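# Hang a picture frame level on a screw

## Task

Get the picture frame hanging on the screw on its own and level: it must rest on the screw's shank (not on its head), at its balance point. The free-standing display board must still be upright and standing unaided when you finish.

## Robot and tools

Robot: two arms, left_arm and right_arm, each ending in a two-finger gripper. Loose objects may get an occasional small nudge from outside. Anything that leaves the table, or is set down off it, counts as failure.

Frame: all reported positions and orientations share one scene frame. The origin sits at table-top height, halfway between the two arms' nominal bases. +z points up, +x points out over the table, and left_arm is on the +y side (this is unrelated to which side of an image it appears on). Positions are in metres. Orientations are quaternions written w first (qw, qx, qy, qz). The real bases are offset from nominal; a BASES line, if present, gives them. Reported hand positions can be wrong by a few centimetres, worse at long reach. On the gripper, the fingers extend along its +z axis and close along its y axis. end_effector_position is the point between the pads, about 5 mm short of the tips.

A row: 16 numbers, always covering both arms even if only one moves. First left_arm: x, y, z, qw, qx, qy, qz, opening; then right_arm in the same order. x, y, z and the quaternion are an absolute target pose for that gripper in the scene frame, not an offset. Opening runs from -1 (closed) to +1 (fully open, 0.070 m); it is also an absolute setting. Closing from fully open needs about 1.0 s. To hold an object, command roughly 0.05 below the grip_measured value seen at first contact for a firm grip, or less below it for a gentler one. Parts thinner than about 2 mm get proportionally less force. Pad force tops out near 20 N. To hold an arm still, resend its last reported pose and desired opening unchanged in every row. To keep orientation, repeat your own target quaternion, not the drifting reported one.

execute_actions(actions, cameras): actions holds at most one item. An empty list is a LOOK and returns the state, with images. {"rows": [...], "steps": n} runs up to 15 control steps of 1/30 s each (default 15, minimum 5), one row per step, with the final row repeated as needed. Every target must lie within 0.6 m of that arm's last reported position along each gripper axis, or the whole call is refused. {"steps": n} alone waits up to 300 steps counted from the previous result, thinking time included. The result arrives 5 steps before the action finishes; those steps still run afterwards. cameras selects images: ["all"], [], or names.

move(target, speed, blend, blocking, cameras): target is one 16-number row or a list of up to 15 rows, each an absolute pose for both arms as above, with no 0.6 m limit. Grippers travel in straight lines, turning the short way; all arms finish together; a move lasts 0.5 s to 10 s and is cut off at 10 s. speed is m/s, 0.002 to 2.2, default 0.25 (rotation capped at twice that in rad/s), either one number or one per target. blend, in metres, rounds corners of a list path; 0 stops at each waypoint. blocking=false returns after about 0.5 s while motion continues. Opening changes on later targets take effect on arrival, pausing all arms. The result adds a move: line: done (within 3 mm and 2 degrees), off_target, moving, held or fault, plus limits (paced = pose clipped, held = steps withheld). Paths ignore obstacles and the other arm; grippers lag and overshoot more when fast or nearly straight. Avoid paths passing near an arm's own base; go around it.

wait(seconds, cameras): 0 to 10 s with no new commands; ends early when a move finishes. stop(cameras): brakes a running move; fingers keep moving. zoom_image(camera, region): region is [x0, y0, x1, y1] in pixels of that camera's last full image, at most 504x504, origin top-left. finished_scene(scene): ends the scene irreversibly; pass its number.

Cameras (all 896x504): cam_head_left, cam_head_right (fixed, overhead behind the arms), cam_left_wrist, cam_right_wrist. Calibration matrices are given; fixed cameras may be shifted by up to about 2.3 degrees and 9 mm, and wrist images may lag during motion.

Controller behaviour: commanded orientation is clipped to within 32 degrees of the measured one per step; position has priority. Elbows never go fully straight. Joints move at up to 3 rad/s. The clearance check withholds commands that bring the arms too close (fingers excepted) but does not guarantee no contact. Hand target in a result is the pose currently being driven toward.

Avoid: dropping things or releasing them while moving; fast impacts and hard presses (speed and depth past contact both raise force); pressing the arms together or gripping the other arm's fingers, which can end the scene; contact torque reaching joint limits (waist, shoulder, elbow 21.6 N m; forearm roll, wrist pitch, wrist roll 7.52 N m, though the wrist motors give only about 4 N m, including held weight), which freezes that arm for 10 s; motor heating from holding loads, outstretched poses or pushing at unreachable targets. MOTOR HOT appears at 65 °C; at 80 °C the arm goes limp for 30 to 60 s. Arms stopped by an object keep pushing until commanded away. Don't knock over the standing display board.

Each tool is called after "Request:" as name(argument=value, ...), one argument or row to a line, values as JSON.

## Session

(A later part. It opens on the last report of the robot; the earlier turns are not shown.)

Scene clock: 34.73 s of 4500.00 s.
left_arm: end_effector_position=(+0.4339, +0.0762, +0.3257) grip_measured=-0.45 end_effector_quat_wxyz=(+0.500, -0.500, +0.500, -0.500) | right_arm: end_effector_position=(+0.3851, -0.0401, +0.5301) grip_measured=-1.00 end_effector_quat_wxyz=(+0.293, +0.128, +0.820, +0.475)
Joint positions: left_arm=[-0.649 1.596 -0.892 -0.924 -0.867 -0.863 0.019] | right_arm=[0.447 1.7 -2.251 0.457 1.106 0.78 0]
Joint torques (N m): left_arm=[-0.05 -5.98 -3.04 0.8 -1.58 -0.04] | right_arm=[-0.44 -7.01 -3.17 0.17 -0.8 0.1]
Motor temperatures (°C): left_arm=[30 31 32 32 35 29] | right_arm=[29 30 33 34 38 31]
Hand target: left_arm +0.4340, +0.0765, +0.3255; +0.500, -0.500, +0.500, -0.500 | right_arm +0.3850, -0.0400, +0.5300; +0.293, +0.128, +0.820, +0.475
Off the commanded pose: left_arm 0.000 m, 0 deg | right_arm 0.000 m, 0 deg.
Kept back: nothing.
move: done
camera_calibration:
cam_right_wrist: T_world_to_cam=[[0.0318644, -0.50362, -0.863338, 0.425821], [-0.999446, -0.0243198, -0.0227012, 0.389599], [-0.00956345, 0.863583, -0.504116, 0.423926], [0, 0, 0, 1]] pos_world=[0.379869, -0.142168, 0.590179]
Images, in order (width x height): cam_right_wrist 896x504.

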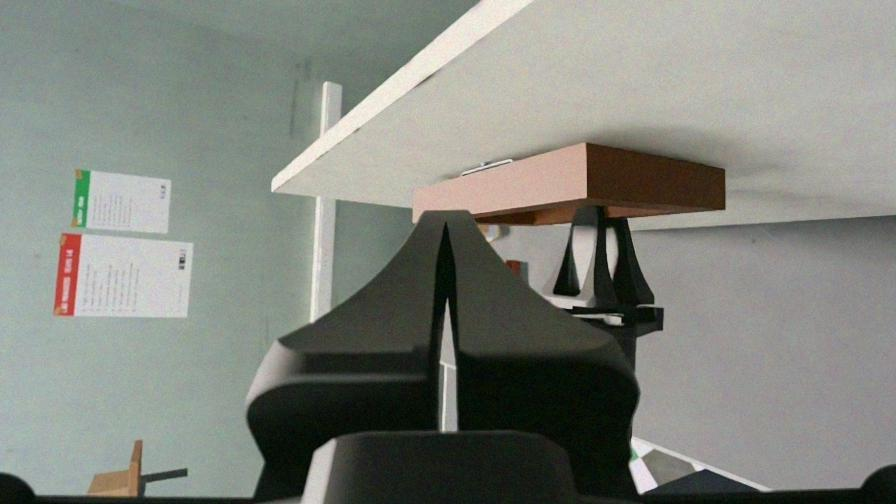

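Request:
move(
  target=[0.434,0.0765,0.3225,0.5,-0.5,0.5,-0.5,-0.7,0.385,-0.04,0.53,0.293,0.128,0.82,0.475,-1],
  speed=0.02,
  cameras=["cam_right_wrist"],
)

Request:
zoom_image(
  camera="cam_right_wrist",
  region=[430, 130, 530, 186],
)

Scene clock: 35.80 s of 4500.00 s.
left_arm: end_effector_position=(+0.4339, +0.0762, +0.3226) grip_measured=-0.45 end_effector_quat_wxyz=(+0.500, -0.500, +0.500, -0.500) | right_arm: end_effector_position=(+0.3851, -0.0401, +0.5301) grip_measured=-1.00 end_effector_quat_wxyz=(+0.293, +0.128, +0.820, +0.475)
Joint positions: left_arm=[-0.649 1.602 -0.885 -0.915 -0.874 -0.876 0.019] | right_arm=[0.447 1.7 -2.251 0.457 1.106 0.78 0]
Joint torques (N m): left_arm=[-0.1 -6 -2.81 0.84 -1.53 -0.04] | right_arm=[-0.46 -7.04 -3.15 0.17 -0.81 0.09]
Motor temperatures (°C): left_arm=[30 31 32 32 35 29] | right_arm=[29 30 33 34 38 31]
Hand target: left_arm +0.4340, +0.0765, +0.3225; +0.500, -0.500, +0.500, -0.500 | right_arm +0.3850, -0.0400, +0.5300; +0.293, +0.128, +0.820, +0.475
Off the commanded pose: left_arm 0.000 m, 0 deg | right_arm 0.000 m, 0 deg.
Kept back: nothing.
move: done
camera_calibration:
cam_right_wrist: T_world_to_cam=[[0.0318644, -0.50362, -0.863338, 0.425821], [-0.999446, -0.0243198, -0.0227012, 0.389599], [-0.00956345, 0.863583, -0.504116, 0.423926], [0, 0, 0, 1]] pos_world=[0.379869, -0.142168, 0.590179]
Images, in order (width x height): cam_right_wrist 896x504.

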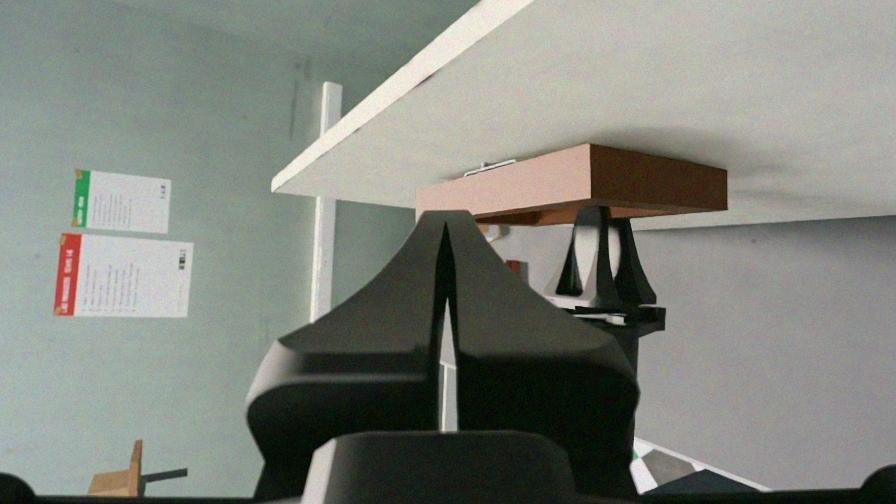

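Scaled by 5.040 from the camera's 896x504 image, which has a finer 1280x720 frame.

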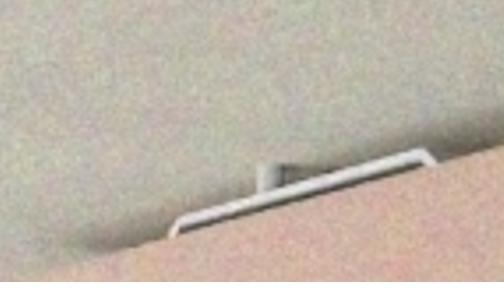

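Request:
move(
  target=[0.434,0.0765,0.3190,0.5,-0.5,0.5,-0.5,-0.7,0.385,-0.04,0.53,0.293,0.128,0.82,0.475,-1],
  speed=0.02,
  cameras=["cam_right_wrist"],
)

Request:
zoom_image(
  camera="cam_right_wrist",
  region=[430, 130, 530, 186],
)

Scene clock: 37.83 s of 4500.00 s.
left_arm: end_effector_position=(+0.4338, +0.0765, +0.3215) grip_measured=-0.45 end_effector_quat_wxyz=(+0.501, -0.499, +0.498, -0.502) | right_arm: end_effector_position=(+0.3851, -0.0401, +0.5301) grip_measured=-1.00 end_effector_quat_wxyz=(+0.293, +0.128, +0.820, +0.475)
Joint positions: left_arm=[-0.649 1.606 -0.879 -0.904 -0.886 -0.891 0.019] | right_arm=[0.447 1.7 -2.251 0.457 1.106 0.78 0]
Joint torques (N m): left_arm=[-0.63 -2.99 -0.11 0.16 0.44 0.01] | right_arm=[-0.44 -6.96 -3.15 0.19 -0.81 0.07]
Motor temperatures (°C): left_arm=[30 31 32 32 35 29] | right_arm=[29 30 33 34 38 31]
Hand target: left_arm +0.4340, +0.0765, +0.3190; +0.500, -0.500, +0.500, -0.500 | right_arm +0.3850, -0.0400, +0.5300; +0.293, +0.128, +0.820, +0.475
Off the commanded pose: left_arm 0.003 m, 0 deg | right_arm 0.000 m, 0 deg.
Kept back: nothing.
move: done
camera_calibration:
cam_right_wrist: T_world_to_cam=[[0.0318644, -0.50362, -0.863338, 0.425821], [-0.999446, -0.0243198, -0.0227012, 0.389599], [-0.00956345, 0.863583, -0.504116, 0.423926], [0, 0, 0, 1]] pos_world=[0.379869, -0.142168, 0.590179]
Images, in order (width x height): cam_right_wrist 896x504.

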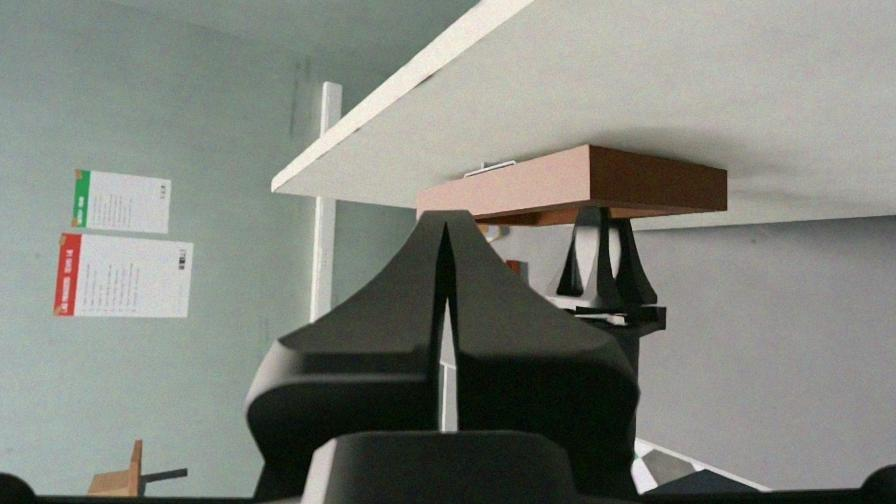

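Scaled by 5.040 from the camera's 896x504 image, which has a finer 1280x720 frame.

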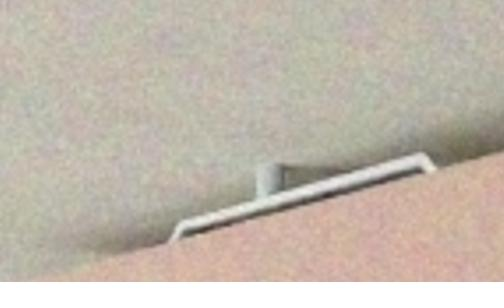

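Request:
move(
  target=[
    [0.434,0.0765,0.3222,0.5,-0.5,0.5,-0.5,-0.5,0.385,-0.04,0.53,0.293,0.128,0.82,0.475,-1],
    [0.434,0.0765,0.3222,0.5,-0.5,0.5,-0.5,-0.38,0.385,-0.04,0.53,0.293,0.128,0.82,0.475,-1],
    [0.434,0.0765,0.3222,0.5,-0.5,0.5,-0.5,0.2,0.385,-0.04,0.53,0.293,0.128,0.82,0.475,-1],
  ],
  speed=0.02,
  cameras=["cam_left_wrist","cam_right_wrist"],
)

Request:
zoom_image(
  camera="cam_left_wrist",
  region=[330, 0, 510, 430],
)

Scene clock: 40.03 s of 4500.00 s.
left_arm: end_effector_position=(+0.4340, +0.0760, +0.3205) grip_measured=+0.20 end_effector_quat_wxyz=(+0.499, -0.500, +0.502, -0.499) | right_arm: end_effector_position=(+0.3851, -0.0401, +0.5301) grip_measured=-1.00 end_effector_quat_wxyz=(+0.293, +0.128, +0.820, +0.475)
Joint positions: left_arm=[-0.649 1.605 -0.882 -0.914 -0.875 -0.877 0.042] | right_arm=[0.447 1.7 -2.251 0.457 1.106 0.78 0]
Joint torques (N m): left_arm=[0.12 -7.08 -3.13 0.62 -1.19 -0.06] | right_arm=[-0.43 -6.98 -3.18 0.2 -0.8 0.03]
Motor temperatures (°C): left_arm=[30 31 32 32 35 29] | right_arm=[29 30 33 34 38 31]
Hand target: left_arm +0.4340, +0.0765, +0.3222; +0.500, -0.500, +0.500, -0.500 | right_arm +0.3850, -0.0400, +0.5300; +0.293, +0.128, +0.820, +0.475
Off the commanded pose: left_arm 0.002 m, 0 deg | right_arm 0.000 m, 0 deg.
Kept back: nothing.
move: done
camera_calibration:
cam_left_wrist: T_world_to_cam=[[0.0269804, -0.0137204, 0.999542, -0.327454], [-0.561026, -0.827789, 0.00378084, 0.305723], [0.827358, -0.560871, -0.0300316, -0.185138], [0, 0, 0, 1]] pos_world=[0.333529, 0.144743, 0.320588]
cam_right_wrist: T_world_to_cam=[[0.0318644, -0.50362, -0.863338, 0.425821], [-0.999446, -0.0243198, -0.0227012, 0.389599], [-0.00956345, 0.863583, -0.504116, 0.423926], [0, 0, 0, 1]] pos_world=[0.379869, -0.142168, 0.590179]
Images, in order (width x height): cam_left_wrist 896x504, cam_right_wrist 896x504.

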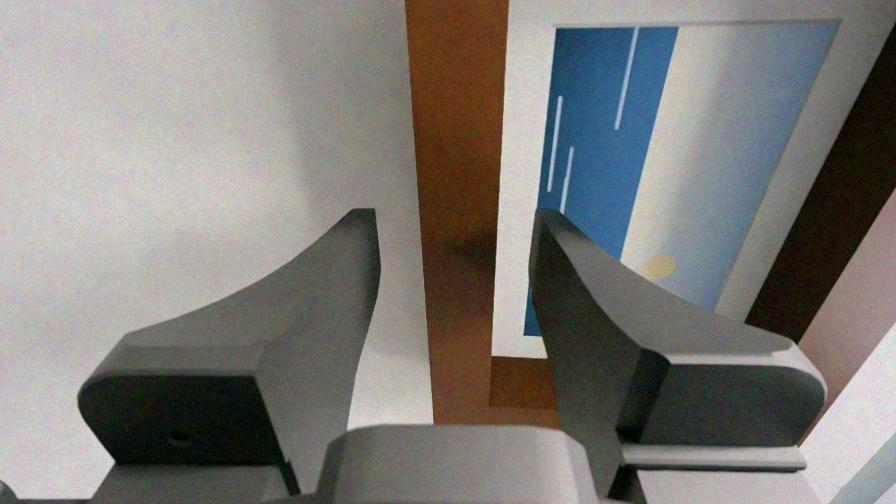

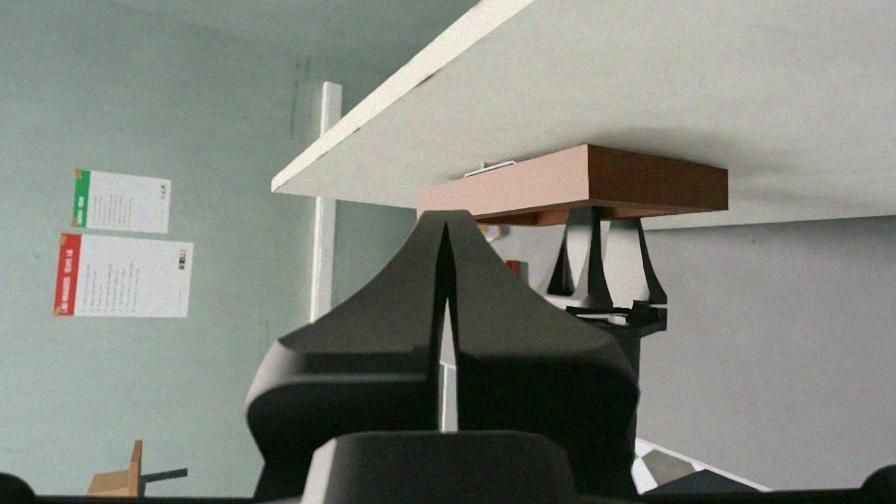

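Scaled by 1.172 from the camera's 896x504 image, which has a finer 1280x720 frame.

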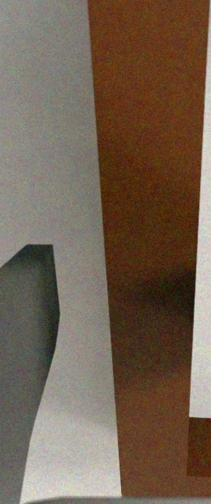

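Request:
move(
  target=[
    [0.434,0.0765,0.3222,0.5,-0.5,0.5,-0.5,-0.55,0.385,-0.04,0.53,0.293,0.128,0.82,0.475,-1],
    [0.434,0.0546,0.3275,0.4353,-0.5572,0.4353,-0.5572,-0.55,0.385,-0.04,0.53,0.293,0.128,0.82,0.475,-1],
    [0.434,0.0546,0.3275,0.4353,-0.5572,0.4353,-0.5572,-0.4,0.385,-0.04,0.53,0.293,0.128,0.82,0.475,-1],
    [0.434,0.0546,0.3275,0.4353,-0.5572,0.4353,-0.5572,0.25,0.385,-0.04,0.53,0.293,0.128,0.82,0.475,-1],
  ],
  speed=0.04,
  cameras=["cam_left_wrist","cam_right_wrist"],
)

Request:
zoom_image(
  camera="cam_left_wrist",
  region=[330, 0, 510, 430],
)

Scene clock: 45.60 s of 4500.00 s.
left_arm: end_effector_position=(+0.4339, +0.0545, +0.3273) grip_measured=+0.25 end_effector_quat_wxyz=(-0.435, +0.557, -0.435, +0.557) | right_arm: end_effector_position=(+0.3851, -0.0401, +0.5301) grip_measured=-1.00 end_effector_quat_wxyz=(+0.293, +0.128, +0.820, +0.475)
Joint positions: left_arm=[-0.712 1.638 -0.951 -0.997 -0.899 -1.049 0.044] | right_arm=[0.447 1.7 -2.251 0.457 1.106 0.78 0]
Joint torques (N m): left_arm=[0.02 -6.09 -2.09 0.37 -0.85 0.08] | right_arm=[-0.35 -6.94 -3.19 0.24 -0.79 -0.03]
Motor temperatures (°C): left_arm=[30 31 32 32 35 29] | right_arm=[29 30 33 34 38 31]
Hand target: left_arm +0.4340, +0.0546, +0.3275; -0.435, +0.557, -0.435, +0.557 | right_arm +0.3850, -0.0400, +0.5300; +0.293, +0.128, +0.820, +0.475
Off the commanded pose: left_arm 0.000 m, 0 deg | right_arm 0.000 m, 0 deg.
Kept back: nothing.
move: done
camera_calibration:
cam_left_wrist: T_world_to_cam=[[0.0237091, 0.231096, 0.972642, -0.337663], [-0.560118, -0.802801, 0.204396, 0.220491], [0.828073, -0.54964, 0.110408, -0.243847], [0, 0, 0, 1]] pos_world=[0.33343, 0.121015, 0.31028]
cam_right_wrist: T_world_to_cam=[[0.0318644, -0.50362, -0.863338, 0.425821], [-0.999446, -0.0243198, -0.0227012, 0.389599], [-0.00956345, 0.863583, -0.504116, 0.423926], [0, 0, 0, 1]] pos_world=[0.379869, -0.142168, 0.590179]
Images, in order (width x height): cam_left_wrist 896x504, cam_right_wrist 896x504.

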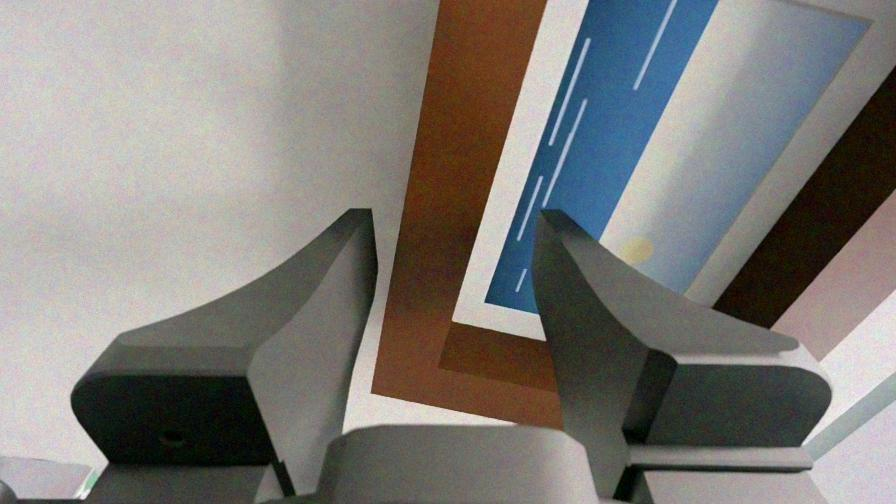

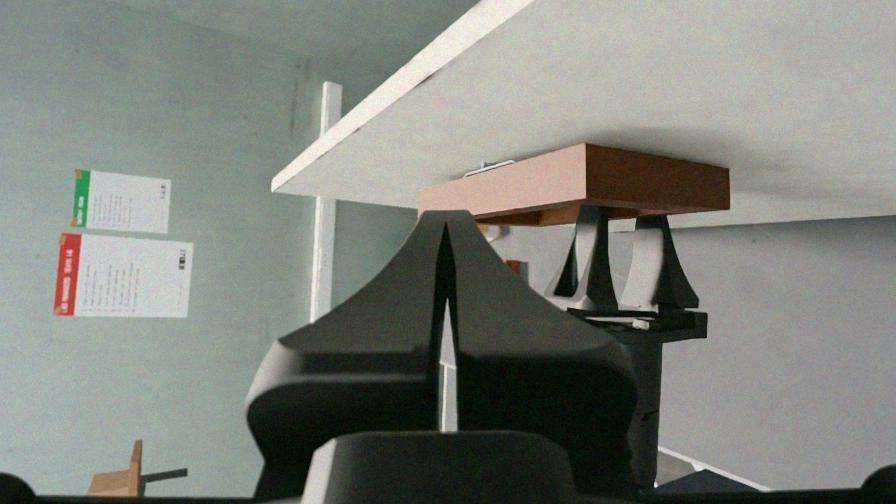

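Scaled by 1.172 from the camera's 896x504 image, which has a finer 1280x720 frame.

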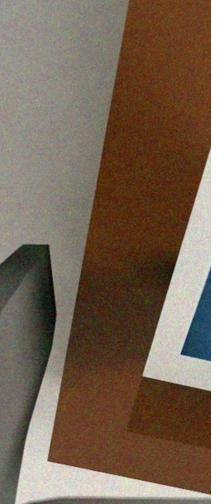

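Request:
move(
  target=[
    [0.434,0.0707,0.3235,0.4841,-0.5155,0.4841,-0.5155,0.25,0.385,-0.04,0.53,0.293,0.128,0.82,0.475,-1],
    [0.434,0.0707,0.3235,0.4841,-0.5155,0.4841,-0.5155,-0.55,0.385,-0.04,0.53,0.293,0.128,0.82,0.475,-1],
    [0.434,0.0992,0.3228,0.5572,-0.4353,0.5572,-0.4353,-0.55,0.385,-0.04,0.53,0.293,0.128,0.82,0.475,-1],
  ],
  speed=0.04,
  cameras=["cam_left_wrist","cam_right_wrist"],
)

Scene clock: 53.20 s of 4500.00 s.
left_arm: end_effector_position=(+0.4340, +0.0990, +0.3225) grip_measured=-0.45 end_effector_quat_wxyz=(+0.557, -0.435, +0.558, -0.435) | right_arm: end_effector_position=(+0.3851, -0.0401, +0.5301) grip_measured=-1.00 end_effector_quat_wxyz=(+0.293, +0.128, +0.820, +0.475)
Joint positions: left_arm=[-0.577 1.559 -0.834 -0.835 -0.835 -0.688 0.019] | right_arm=[0.447 1.7 -2.251 0.457 1.106 0.78 0]
Joint torques (N m): left_arm=[0.79 -7.28 -3.22 0.64 -1.43 -0.03] | right_arm=[-0.33 -6.9 -3.21 0.29 -0.78 -0.11]
Motor temperatures (°C): left_arm=[30 32 32 32 35 29] | right_arm=[29 31 33 34 38 31]
Hand target: left_arm +0.4340, +0.0992, +0.3228; +0.557, -0.435, +0.557, -0.435 | right_arm +0.3850, -0.0400, +0.5300; +0.293, +0.128, +0.820, +0.475
Off the commanded pose: left_arm 0.000 m, 0 deg | right_arm 0.000 m, 0 deg.
Kept back: nothing.
move: done
camera_calibration:
cam_left_wrist: T_world_to_cam=[[0.0238959, -0.253341, 0.967082, -0.293645], [-0.560421, -0.804463, -0.196894, 0.386884], [0.827863, -0.537268, -0.161201, -0.132383], [0, 0, 0, 1]] pos_world=[0.33343, 0.165716, 0.338813]
cam_right_wrist: T_world_to_cam=[[0.0318644, -0.50362, -0.863338, 0.425821], [-0.999446, -0.0243198, -0.0227012, 0.389599], [-0.00956345, 0.863583, -0.504116, 0.423926], [0, 0, 0, 1]] pos_world=[0.379869, -0.142168, 0.590179]
Images, in order (width x height): cam_left_wrist 896x504, cam_right_wrist 896x504.

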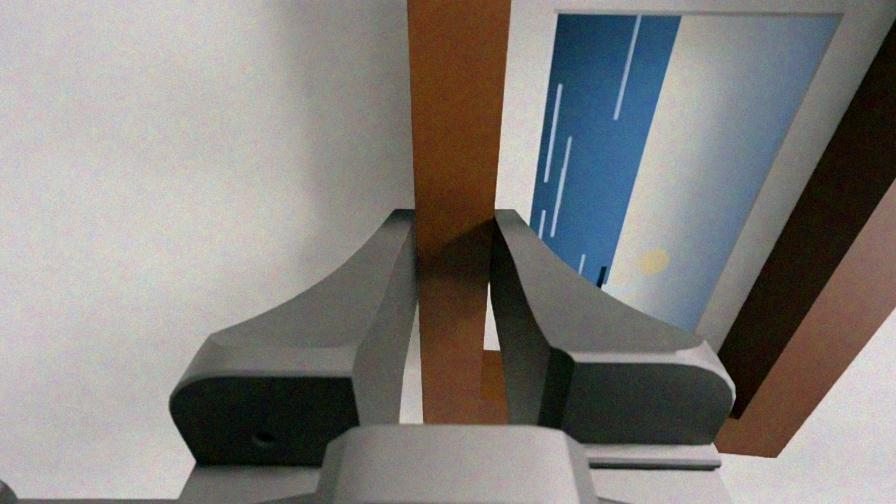

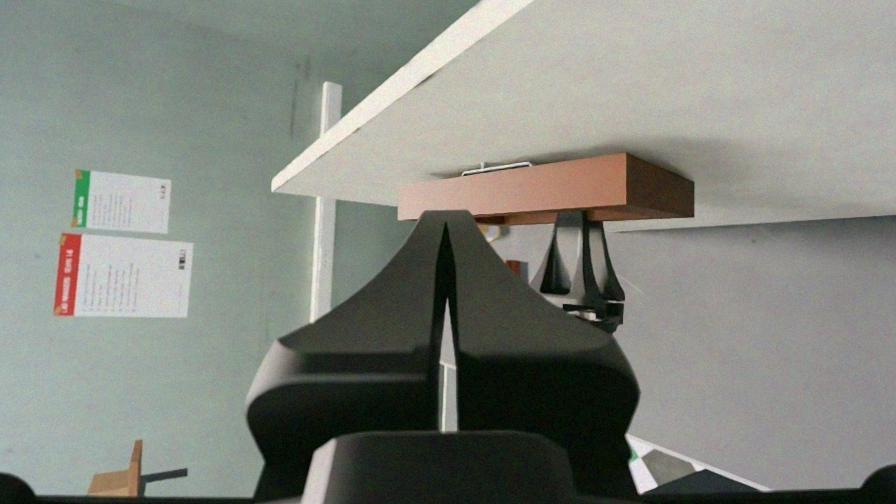

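Request:
move(
  target=[
    [0.434,0.0992,0.3200,0.5572,-0.4353,0.5572,-0.4353,-0.55,0.385,-0.04,0.53,0.293,0.128,0.82,0.475,-1],
  ],
  speed=0.02,
  cameras=["cam_right_wrist"],
)

Request:
zoom_image(
  camera="cam_right_wrist",
  region=[430, 130, 560, 203],
)

Scene clock: 54.13 s of 4500.00 s.
left_arm: end_effector_position=(+0.4338, +0.0993, +0.3218) grip_measured=-0.45 end_effector_quat_wxyz=(+0.558, -0.435, +0.555, -0.437) | right_arm: end_effector_position=(+0.3851, -0.0401, +0.5301) grip_measured=-1.00 end_effector_quat_wxyz=(+0.293, +0.128, +0.820, +0.475)
Joint positions: left_arm=[-0.577 1.562 -0.829 -0.827 -0.844 -0.701 0.019] | right_arm=[0.447 1.7 -2.251 0.457 1.106 0.78 0]
Joint torques (N m): left_arm=[0.08 -4.06 -1.64 0.52 -0.78 0.01] | right_arm=[-0.36 -6.89 -3.21 0.29 -0.78 -0.12]
Motor temperatures (°C): left_arm=[30 32 32 32 35 29] | right_arm=[29 31 33 34 38 31]
Hand target: left_arm +0.4340, +0.0992, +0.3200; +0.557, -0.435, +0.557, -0.435 | right_arm +0.3850, -0.0400, +0.5300; +0.293, +0.128, +0.820, +0.475
Off the commanded pose: left_arm 0.002 m, 0 deg | right_arm 0.000 m, 0 deg.
Kept back: nothing.
move: done
camera_calibration:
cam_right_wrist: T_world_to_cam=[[0.0318644, -0.50362, -0.863338, 0.425821], [-0.999446, -0.0243198, -0.0227012, 0.389599], [-0.00956345, 0.863583, -0.504116, 0.423926], [0, 0, 0, 1]] pos_world=[0.379869, -0.142168, 0.590179]
Images, in order (width x height): cam_right_wrist 896x504.

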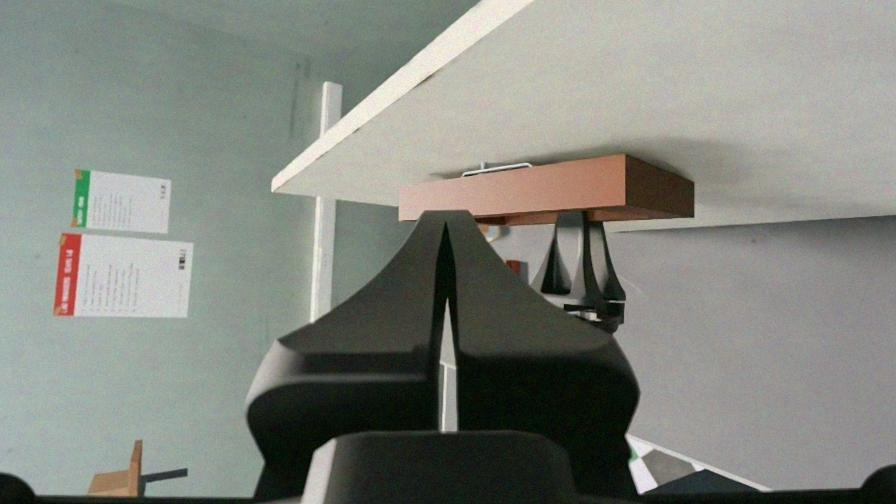

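Scaled by 3.877 from the camera's 896x504 image, which has a finer 1280x720 frame.

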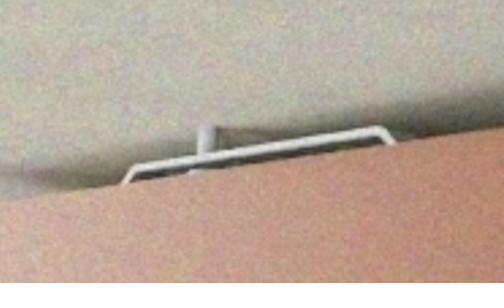

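Request:
move(
  target=[
    [0.434,0.0992,0.3214,0.5572,-0.4353,0.5572,-0.4353,-0.4,0.385,-0.04,0.53,0.293,0.128,0.82,0.475,-1],
    [0.434,0.0992,0.3214,0.5572,-0.4353,0.5572,-0.4353,0.25,0.385,-0.04,0.53,0.293,0.128,0.82,0.475,-1],
  ],
  speed=0.02,
  cameras=["cam_left_wrist","cam_right_wrist"],
)

Request:
zoom_image(
  camera="cam_left_wrist",
  region=[310, 0, 490, 430],
)

Scene clock: 55.67 s of 4500.00 s.
left_arm: end_effector_position=(+0.4340, +0.0991, +0.3202) grip_measured=+0.25 end_effector_quat_wxyz=(+0.557, -0.436, +0.558, -0.435) | right_arm: end_effector_position=(+0.3851, -0.0401, +0.5301) grip_measured=-1.00 end_effector_quat_wxyz=(+0.293, +0.128, +0.820, +0.475)
Joint positions: left_arm=[-0.577 1.563 -0.83 -0.832 -0.838 -0.694 0.044] | right_arm=[0.447 1.7 -2.251 0.457 1.106 0.78 0]
Joint torques (N m): left_arm=[-0.63 -6.93 -3.1 0.63 -1.28 0.07] | right_arm=[-0.32 -6.86 -3.21 0.31 -0.77 -0.14]
Motor temperatures (°C): left_arm=[30 32 32 32 35 29] | right_arm=[29 31 33 34 38 31]
Hand target: left_arm +0.4340, +0.0992, +0.3214; +0.557, -0.435, +0.557, -0.435 | right_arm +0.3850, -0.0400, +0.5300; +0.293, +0.128, +0.820, +0.475
Off the commanded pose: left_arm 0.001 m, 0 deg | right_arm 0.000 m, 0 deg.
Kept back: nothing.
move: done
camera_calibration:
cam_left_wrist: T_world_to_cam=[[0.026044, -0.253386, 0.967014, -0.292274], [-0.560704, -0.804554, -0.195716, 0.386263], [0.827607, -0.537111, -0.163029, -0.131993], [0, 0, 0, 1]] pos_world=[0.333429, 0.165816, 0.336713]
cam_right_wrist: T_world_to_cam=[[0.0318644, -0.50362, -0.863338, 0.425821], [-0.999446, -0.0243198, -0.0227012, 0.389599], [-0.00956345, 0.863583, -0.504116, 0.423926], [0, 0, 0, 1]] pos_world=[0.379869, -0.142168, 0.590179]
Images, in order (width x height): cam_left_wrist 896x504, cam_right_wrist 896x504.

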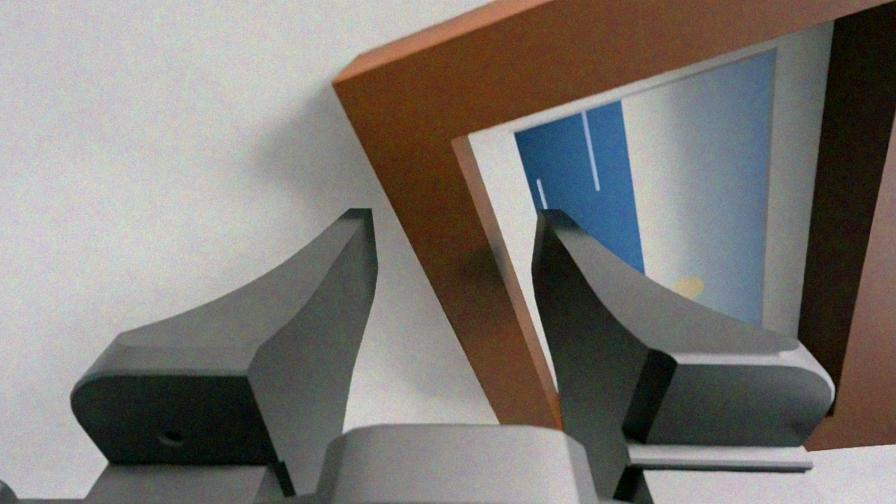

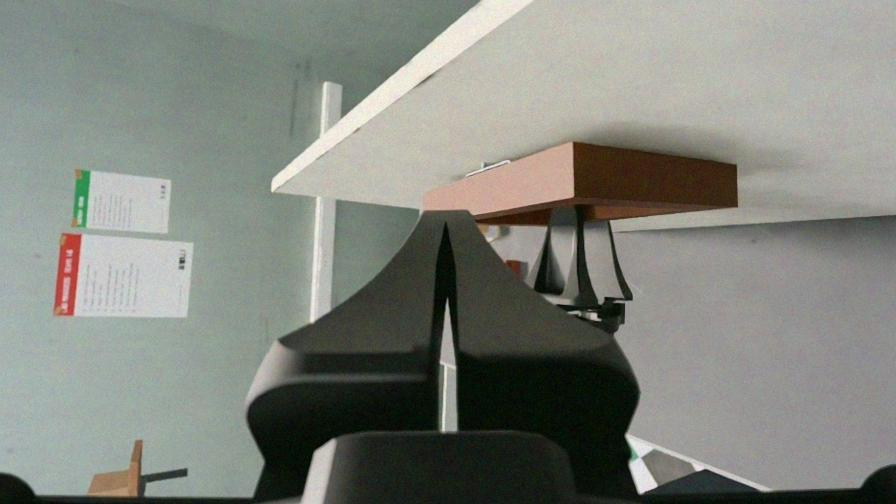

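Scaled by 1.172 from the camera's 896x504 image, which has a finer 1280x720 frame.

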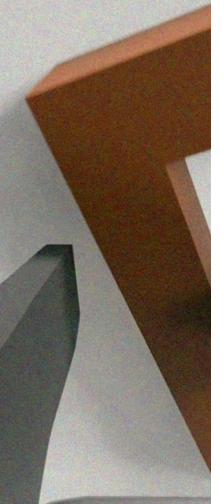

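Request:
move(
  target=[
    [0.434,0.0692,0.3238,0.4795,-0.5197,0.4795,-0.5197,0.25,0.385,-0.04,0.53,0.293,0.128,0.82,0.475,-1],
  ],
  speed=0.05,
  cameras=["cam_left_wrist"],
)

Request:
zoom_image(
  camera="cam_left_wrist",
  region=[330, 0, 510, 430],
)

Request:
move(
  target=[
    [0.36,0.0692,0.3238,0.4795,-0.5197,0.4795,-0.5197,0.25,0.385,-0.04,0.53,0.293,0.128,0.82,0.475,-1],
    [0.28,0.26,0.36,0.707,0,0.707,0,-1,0.30,-0.16,0.5,0.293,0.128,0.82,0.475,-1],
    [0.27,0.105,0.40,0.741,0.073,0.665,-0.060,-1,0.28,-0.30,0.36,0.707,0,0.707,0,-1],
  ],
  speed=[0.05,0.3,0.25],
  cameras=["cam_left_wrist","cam_right_wrist","cam_head_left","cam_head_right"],
)

Request:
zoom_image(
  camera="cam_left_wrist",
  region=[250, 0, 610, 270],
)

Request:
zoom_image(
  camera="cam_left_wrist",
  region=[0, 0, 250, 500],
)

Request:
zoom_image(
  camera="cam_left_wrist",
  region=[600, 0, 850, 500],
)

Scene clock: 60.53 s of 4500.00 s.
left_arm: end_effector_position=(+0.4340, +0.0692, +0.3238) grip_measured=+0.25 end_effector_quat_wxyz=(-0.479, +0.520, -0.479, +0.520) | right_arm: end_effector_position=(+0.3851, -0.0401, +0.5301) grip_measured=-1.00 end_effector_quat_wxyz=(+0.293, +0.128, +0.820, +0.475)
Joint positions: left_arm=[-0.67 1.614 -0.905 -0.942 -0.883 -0.934 0.044] | right_arm=[0.447 1.7 -2.251 0.457 1.106 0.78 0]
Joint torques (N m): left_arm=[-0.42 -5.31 -3.17 0.43 -1.2 0.04] | right_arm=[-0.27 -6.83 -3.19 0.33 -0.76 -0.19]
Motor temperatures (°C): left_arm=[30 32 32 32 35 29] | right_arm=[29 31 33 34 38 31]
Hand target: left_arm +0.4340, +0.0692, +0.3238; -0.479, +0.520, -0.479, +0.520 | right_arm +0.3850, -0.0400, +0.5300; +0.293, +0.128, +0.820, +0.475
Off the commanded pose: left_arm 0.000 m, 0 deg | right_arm 0.000 m, 0 deg.
Kept back: nothing.
move: done
camera_calibration:
cam_left_wrist: T_world_to_cam=[[0.0233629, 0.0696306, 0.997299, -0.334367], [-0.560241, -0.825303, 0.0707463, 0.2779], [0.828, -0.560381, 0.0197284, -0.205227], [0, 0, 0, 1]] pos_world=[0.33343, 0.137628, 0.317853]
Images, in order (width x height): cam_left_wrist 896x504.

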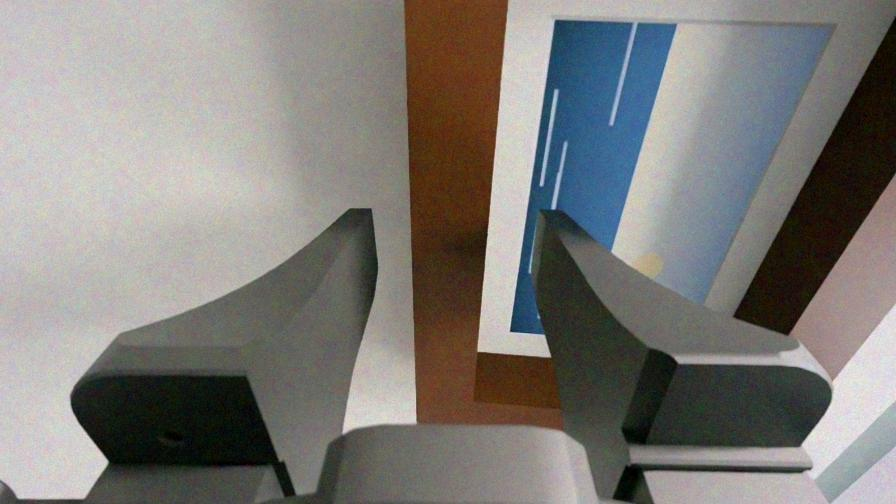

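Scaled by 1.172 from the camera's 896x504 image, which has a finer 1280x720 frame.

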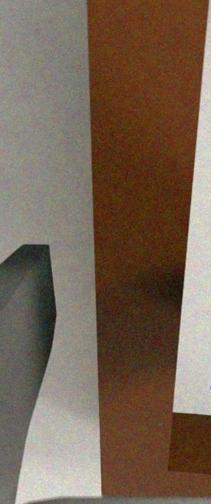

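Scene clock: 69.00 s of 4500.00 s.
left_arm: end_effector_position=(+0.2700, +0.1047, +0.3997) grip_measured=-1.00 end_effector_quat_wxyz=(+0.741, +0.074, +0.665, -0.060) | right_arm: end_effector_position=(+0.2799, -0.3005, +0.3596) grip_measured=-1.00 end_effector_quat_wxyz=(+0.707, -0.003, +0.707, +0.003)
Joint positions: left_arm=[-1.057 0.898 -0.564 -1.245 -0.933 1.207 0] | right_arm=[0.058 0.631 -0.418 0.198 -0.128 -0.196 0]
Joint torques (N m): left_arm=[0.21 -1.57 -3.11 0.61 -0.72 -0.09] | right_arm=[0.66 0.18 -4.95 -0.15 -0.82 0.05]
Motor temperatures (°C): left_arm=[30 31 32 32 35 29] | right_arm=[29 31 33 34 38 31]
Hand target: left_arm +0.2700, +0.1050, +0.4000; +0.741, +0.073, +0.665, -0.060 | right_arm +0.2800, -0.3003, +0.3600; +0.707, -0.003, +0.707, +0.004
Off the commanded pose: left_arm 0.000 m, 0 deg | right_arm 0.001 m, 1 deg.
Kept back: nothing.
move: done; target 2's new opening was sent with left_arm's hand 0.001 m and 5 deg from that target
camera_calibration:
cam_left_wrist: T_world_to_cam=[[-0.162778, -0.985931, -0.0379905, 0.165896], [-0.458323, 0.109655, -0.881995, 0.465369], [0.873752, -0.126157, -0.469724, 0.0866927], [0, 0, 0, 1]] pos_world=[0.164546, 0.123469, 0.457477]
cam_right_wrist: T_world_to_cam=[[-0.000726815, -0.999242, -0.0389283, -0.28544], [-0.610544, 0.031274, -0.791365, 0.458618], [0.791982, 0.0231923, -0.610104, 0.123058], [0, 0, 0, 1]] pos_world=[0.182339, -0.30242, 0.426901]

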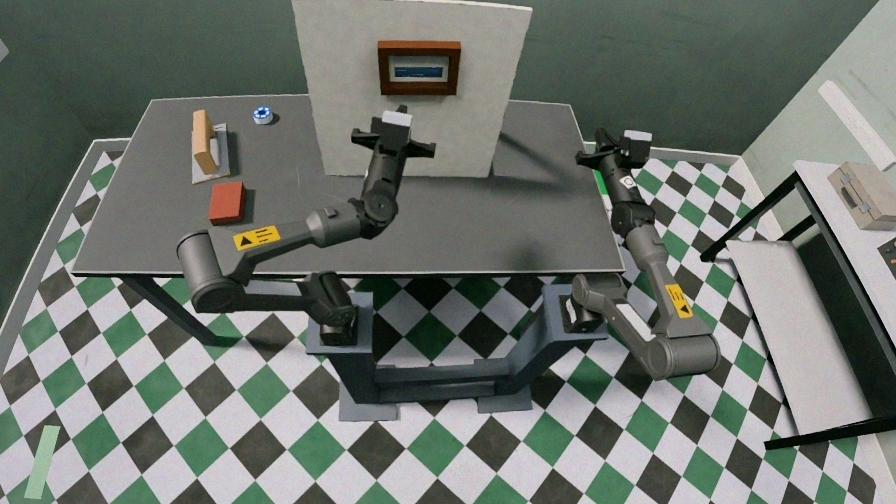

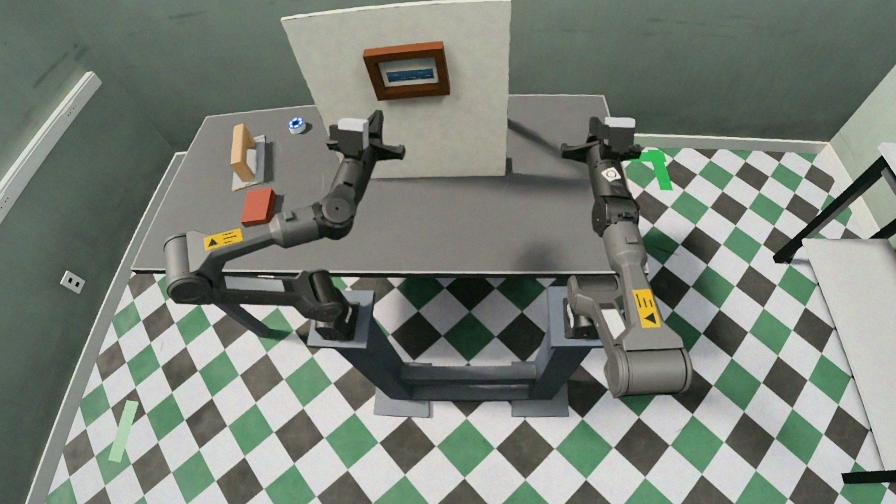

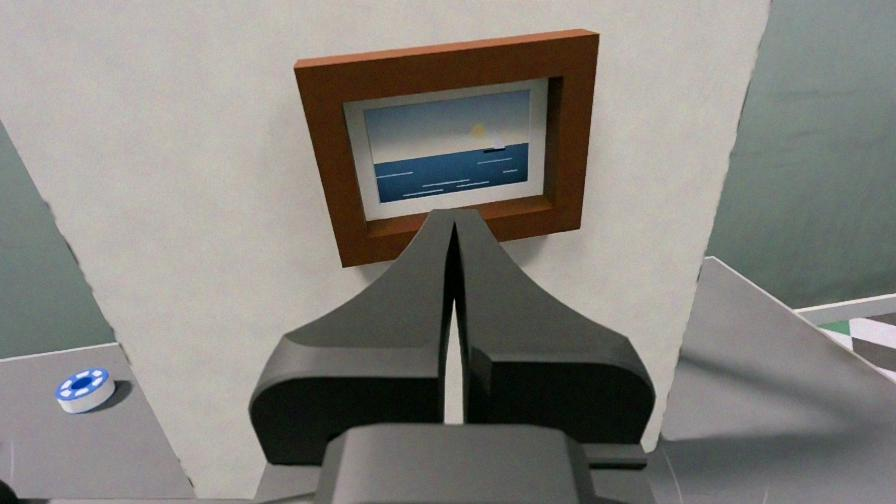

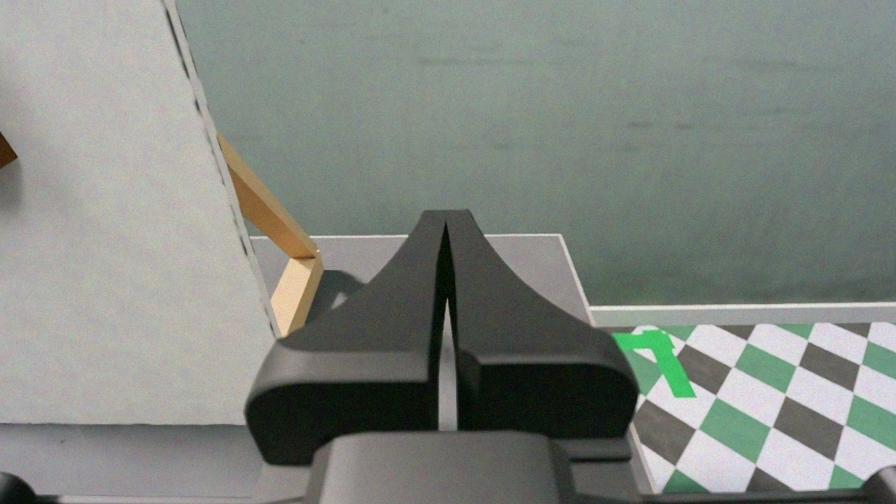

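Scaled by 1.400 from the camera's 896x504 image, which has a finer 1280x720 frame.

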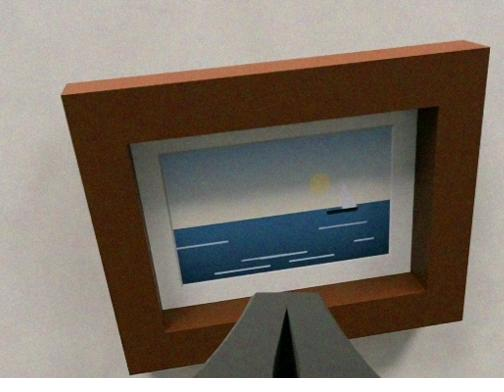

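Scaled by 1.008 from the camera's 896x504 image, which has a finer 1280x720 frame.

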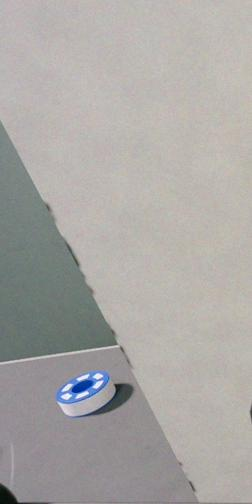

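Scaled by 1.008 from the camera's 896x504 image, which has a finer 1280x720 frame.

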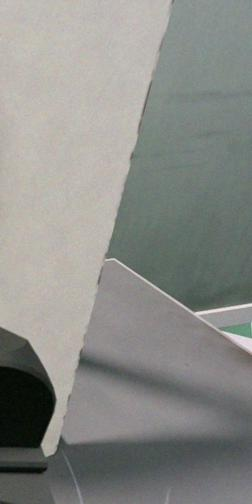

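Request:
move(
  target=[
    [0.28,0.24,0.36,0.707,0,0.707,0,0.25,0.28,-0.30,0.36,0.707,0,0.707,0,-1],
    [0.37,0.0712,0.3235,0.4854,-0.5142,0.4854,-0.5142,0.25,0.28,-0.30,0.36,0.707,0,0.707,0,-1],
    [0.415,0.0712,0.3235,0.4854,-0.5142,0.4854,-0.5142,0.25,0.28,-0.30,0.36,0.707,0,0.707,0,-1],
    [0.434,0.0712,0.3235,0.4854,-0.5142,0.4854,-0.5142,0.25,0.28,-0.30,0.36,0.707,0,0.707,0,-1],
  ],
  speed=[0.3,0.25,0.08,0.03],
  cameras=["cam_left_wrist"],
)

Request:
zoom_image(
  camera="cam_left_wrist",
  region=[330, 0, 510, 430],
)

Scene clock: 75.70 s of 4500.00 s.
left_arm: end_effector_position=(+0.4342, +0.0712, +0.3235) grip_measured=+0.25 end_effector_quat_wxyz=(+0.485, -0.514, +0.485, -0.514) | right_arm: end_effector_position=(+0.2800, -0.3000, +0.3596) grip_measured=-1.00 end_effector_quat_wxyz=(+0.707, +0.000, +0.707, +0.000)
Joint positions: left_arm=[-0.664 1.611 -0.9 -0.934 -0.881 -0.917 0.044] | right_arm=[0.113 0.632 -0.419 0.621 -0.153 -0.615 0]
Joint torques (N m): left_arm=[-0.15 -5.73 -2.55 0.48 -1.06 -0.07] | right_arm=[0.69 1.47 -4.99 -0.08 -0.79 -0.11]
Motor temperatures (°C): left_arm=[30 31 32 32 35 29] | right_arm=[29 31 33 34 38 31]
Hand target: left_arm +0.4340, +0.0712, +0.3235; +0.485, -0.514, +0.485, -0.514 | right_arm +0.2800, -0.3000, +0.3600; +0.707, +0.000, +0.707, +0.000
Off the commanded pose: left_arm 0.000 m, 0 deg | right_arm 0.000 m, 0 deg.
Kept back: nothing.
move: done
camera_calibration:
cam_left_wrist: T_world_to_cam=[[0.0232823, 0.0462753, 0.998657, -0.33294], [-0.559995, -0.826902, 0.0513721, 0.285981], [0.828169, -0.560439, 0.00666181, -0.200117], [0, 0, 0, 1]] pos_world=[0.33363, 0.139732, 0.319135]
Images, in order (width x height): cam_left_wrist 896x504.

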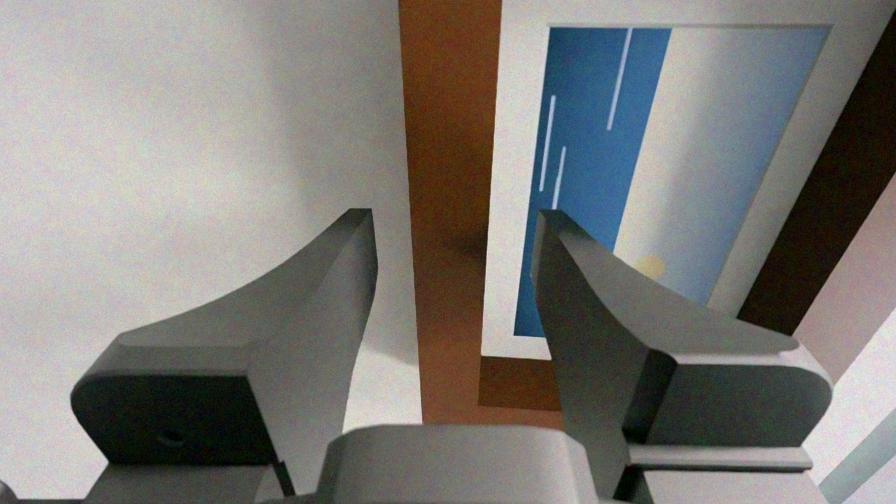

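Scaled by 1.172 from the camera's 896x504 image, which has a finer 1280x720 frame.

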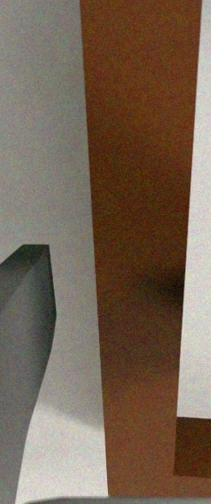

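Request:
move(
  target=[
    [0.434,0.0712,0.3235,0.4854,-0.5142,0.4854,-0.5142,-0.55,0.28,-0.30,0.36,0.707,0,0.707,0,-1],
    [0.434,0.0752,0.3225,0.4965,-0.5035,0.4965,-0.5035,-0.55,0.28,-0.30,0.36,0.707,0,0.707,0,-1],
    [0.434,0.0752,0.3225,0.4965,-0.5035,0.4965,-0.5035,-0.4,0.28,-0.30,0.36,0.707,0,0.707,0,-1],
    [0.434,0.0752,0.3225,0.4965,-0.5035,0.4965,-0.5035,0.25,0.28,-0.30,0.36,0.707,0,0.707,0,-1],
  ],
  speed=0.03,
  cameras=["cam_left_wrist"],
)

Request:
zoom_image(
  camera="cam_left_wrist",
  region=[330, 0, 510, 430],
)

Scene clock: 78.60 s of 4500.00 s.
left_arm: end_effector_position=(+0.4339, +0.0752, +0.3228) grip_measured=+0.25 end_effector_quat_wxyz=(+0.497, -0.503, +0.496, -0.504) | right_arm: end_effector_position=(+0.2800, -0.3000, +0.3596) grip_measured=-1.00 end_effector_quat_wxyz=(+0.707, +0.000, +0.707, +0.000)
Joint positions: left_arm=[-0.652 1.604 -0.888 -0.919 -0.877 -0.887 0.044] | right_arm=[0.113 0.632 -0.419 0.621 -0.153 -0.615 0]
Joint torques (N m): left_arm=[0.15 -6.45 -3.3 0.33 -0.93 -0.12] | right_arm=[0.68 1.44 -4.97 -0.08 -0.78 -0.09]
Motor temperatures (°C): left_arm=[30 31 32 32 35 29] | right_arm=[29 30 33 34 38 31]
Hand target: left_arm +0.4340, +0.0752, +0.3225; +0.496, -0.503, +0.496, -0.503 | right_arm +0.2800, -0.3000, +0.3600; +0.707, +0.000, +0.707, +0.000
Off the commanded pose: left_arm 0.000 m, 0 deg | right_arm 0.000 m, 0 deg.
Kept back: nothing.
move: done
camera_calibration:
cam_left_wrist: T_world_to_cam=[[0.0228838, 0.00280936, 0.999734, -0.32925], [-0.560091, -0.828293, 0.015148, 0.301109], [0.828115, -0.560289, -0.017381, -0.189886], [0, 0, 0, 1]] pos_world=[0.33343, 0.14394, 0.321301]
Images, in order (width x height): cam_left_wrist 896x504.

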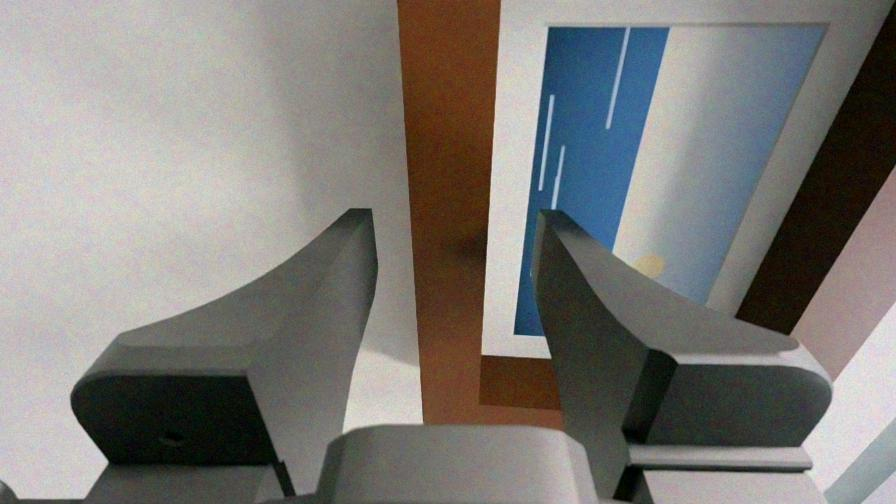

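Scaled by 1.172 from the camera's 896x504 image, which has a finer 1280x720 frame.

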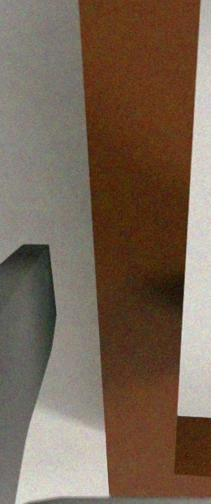

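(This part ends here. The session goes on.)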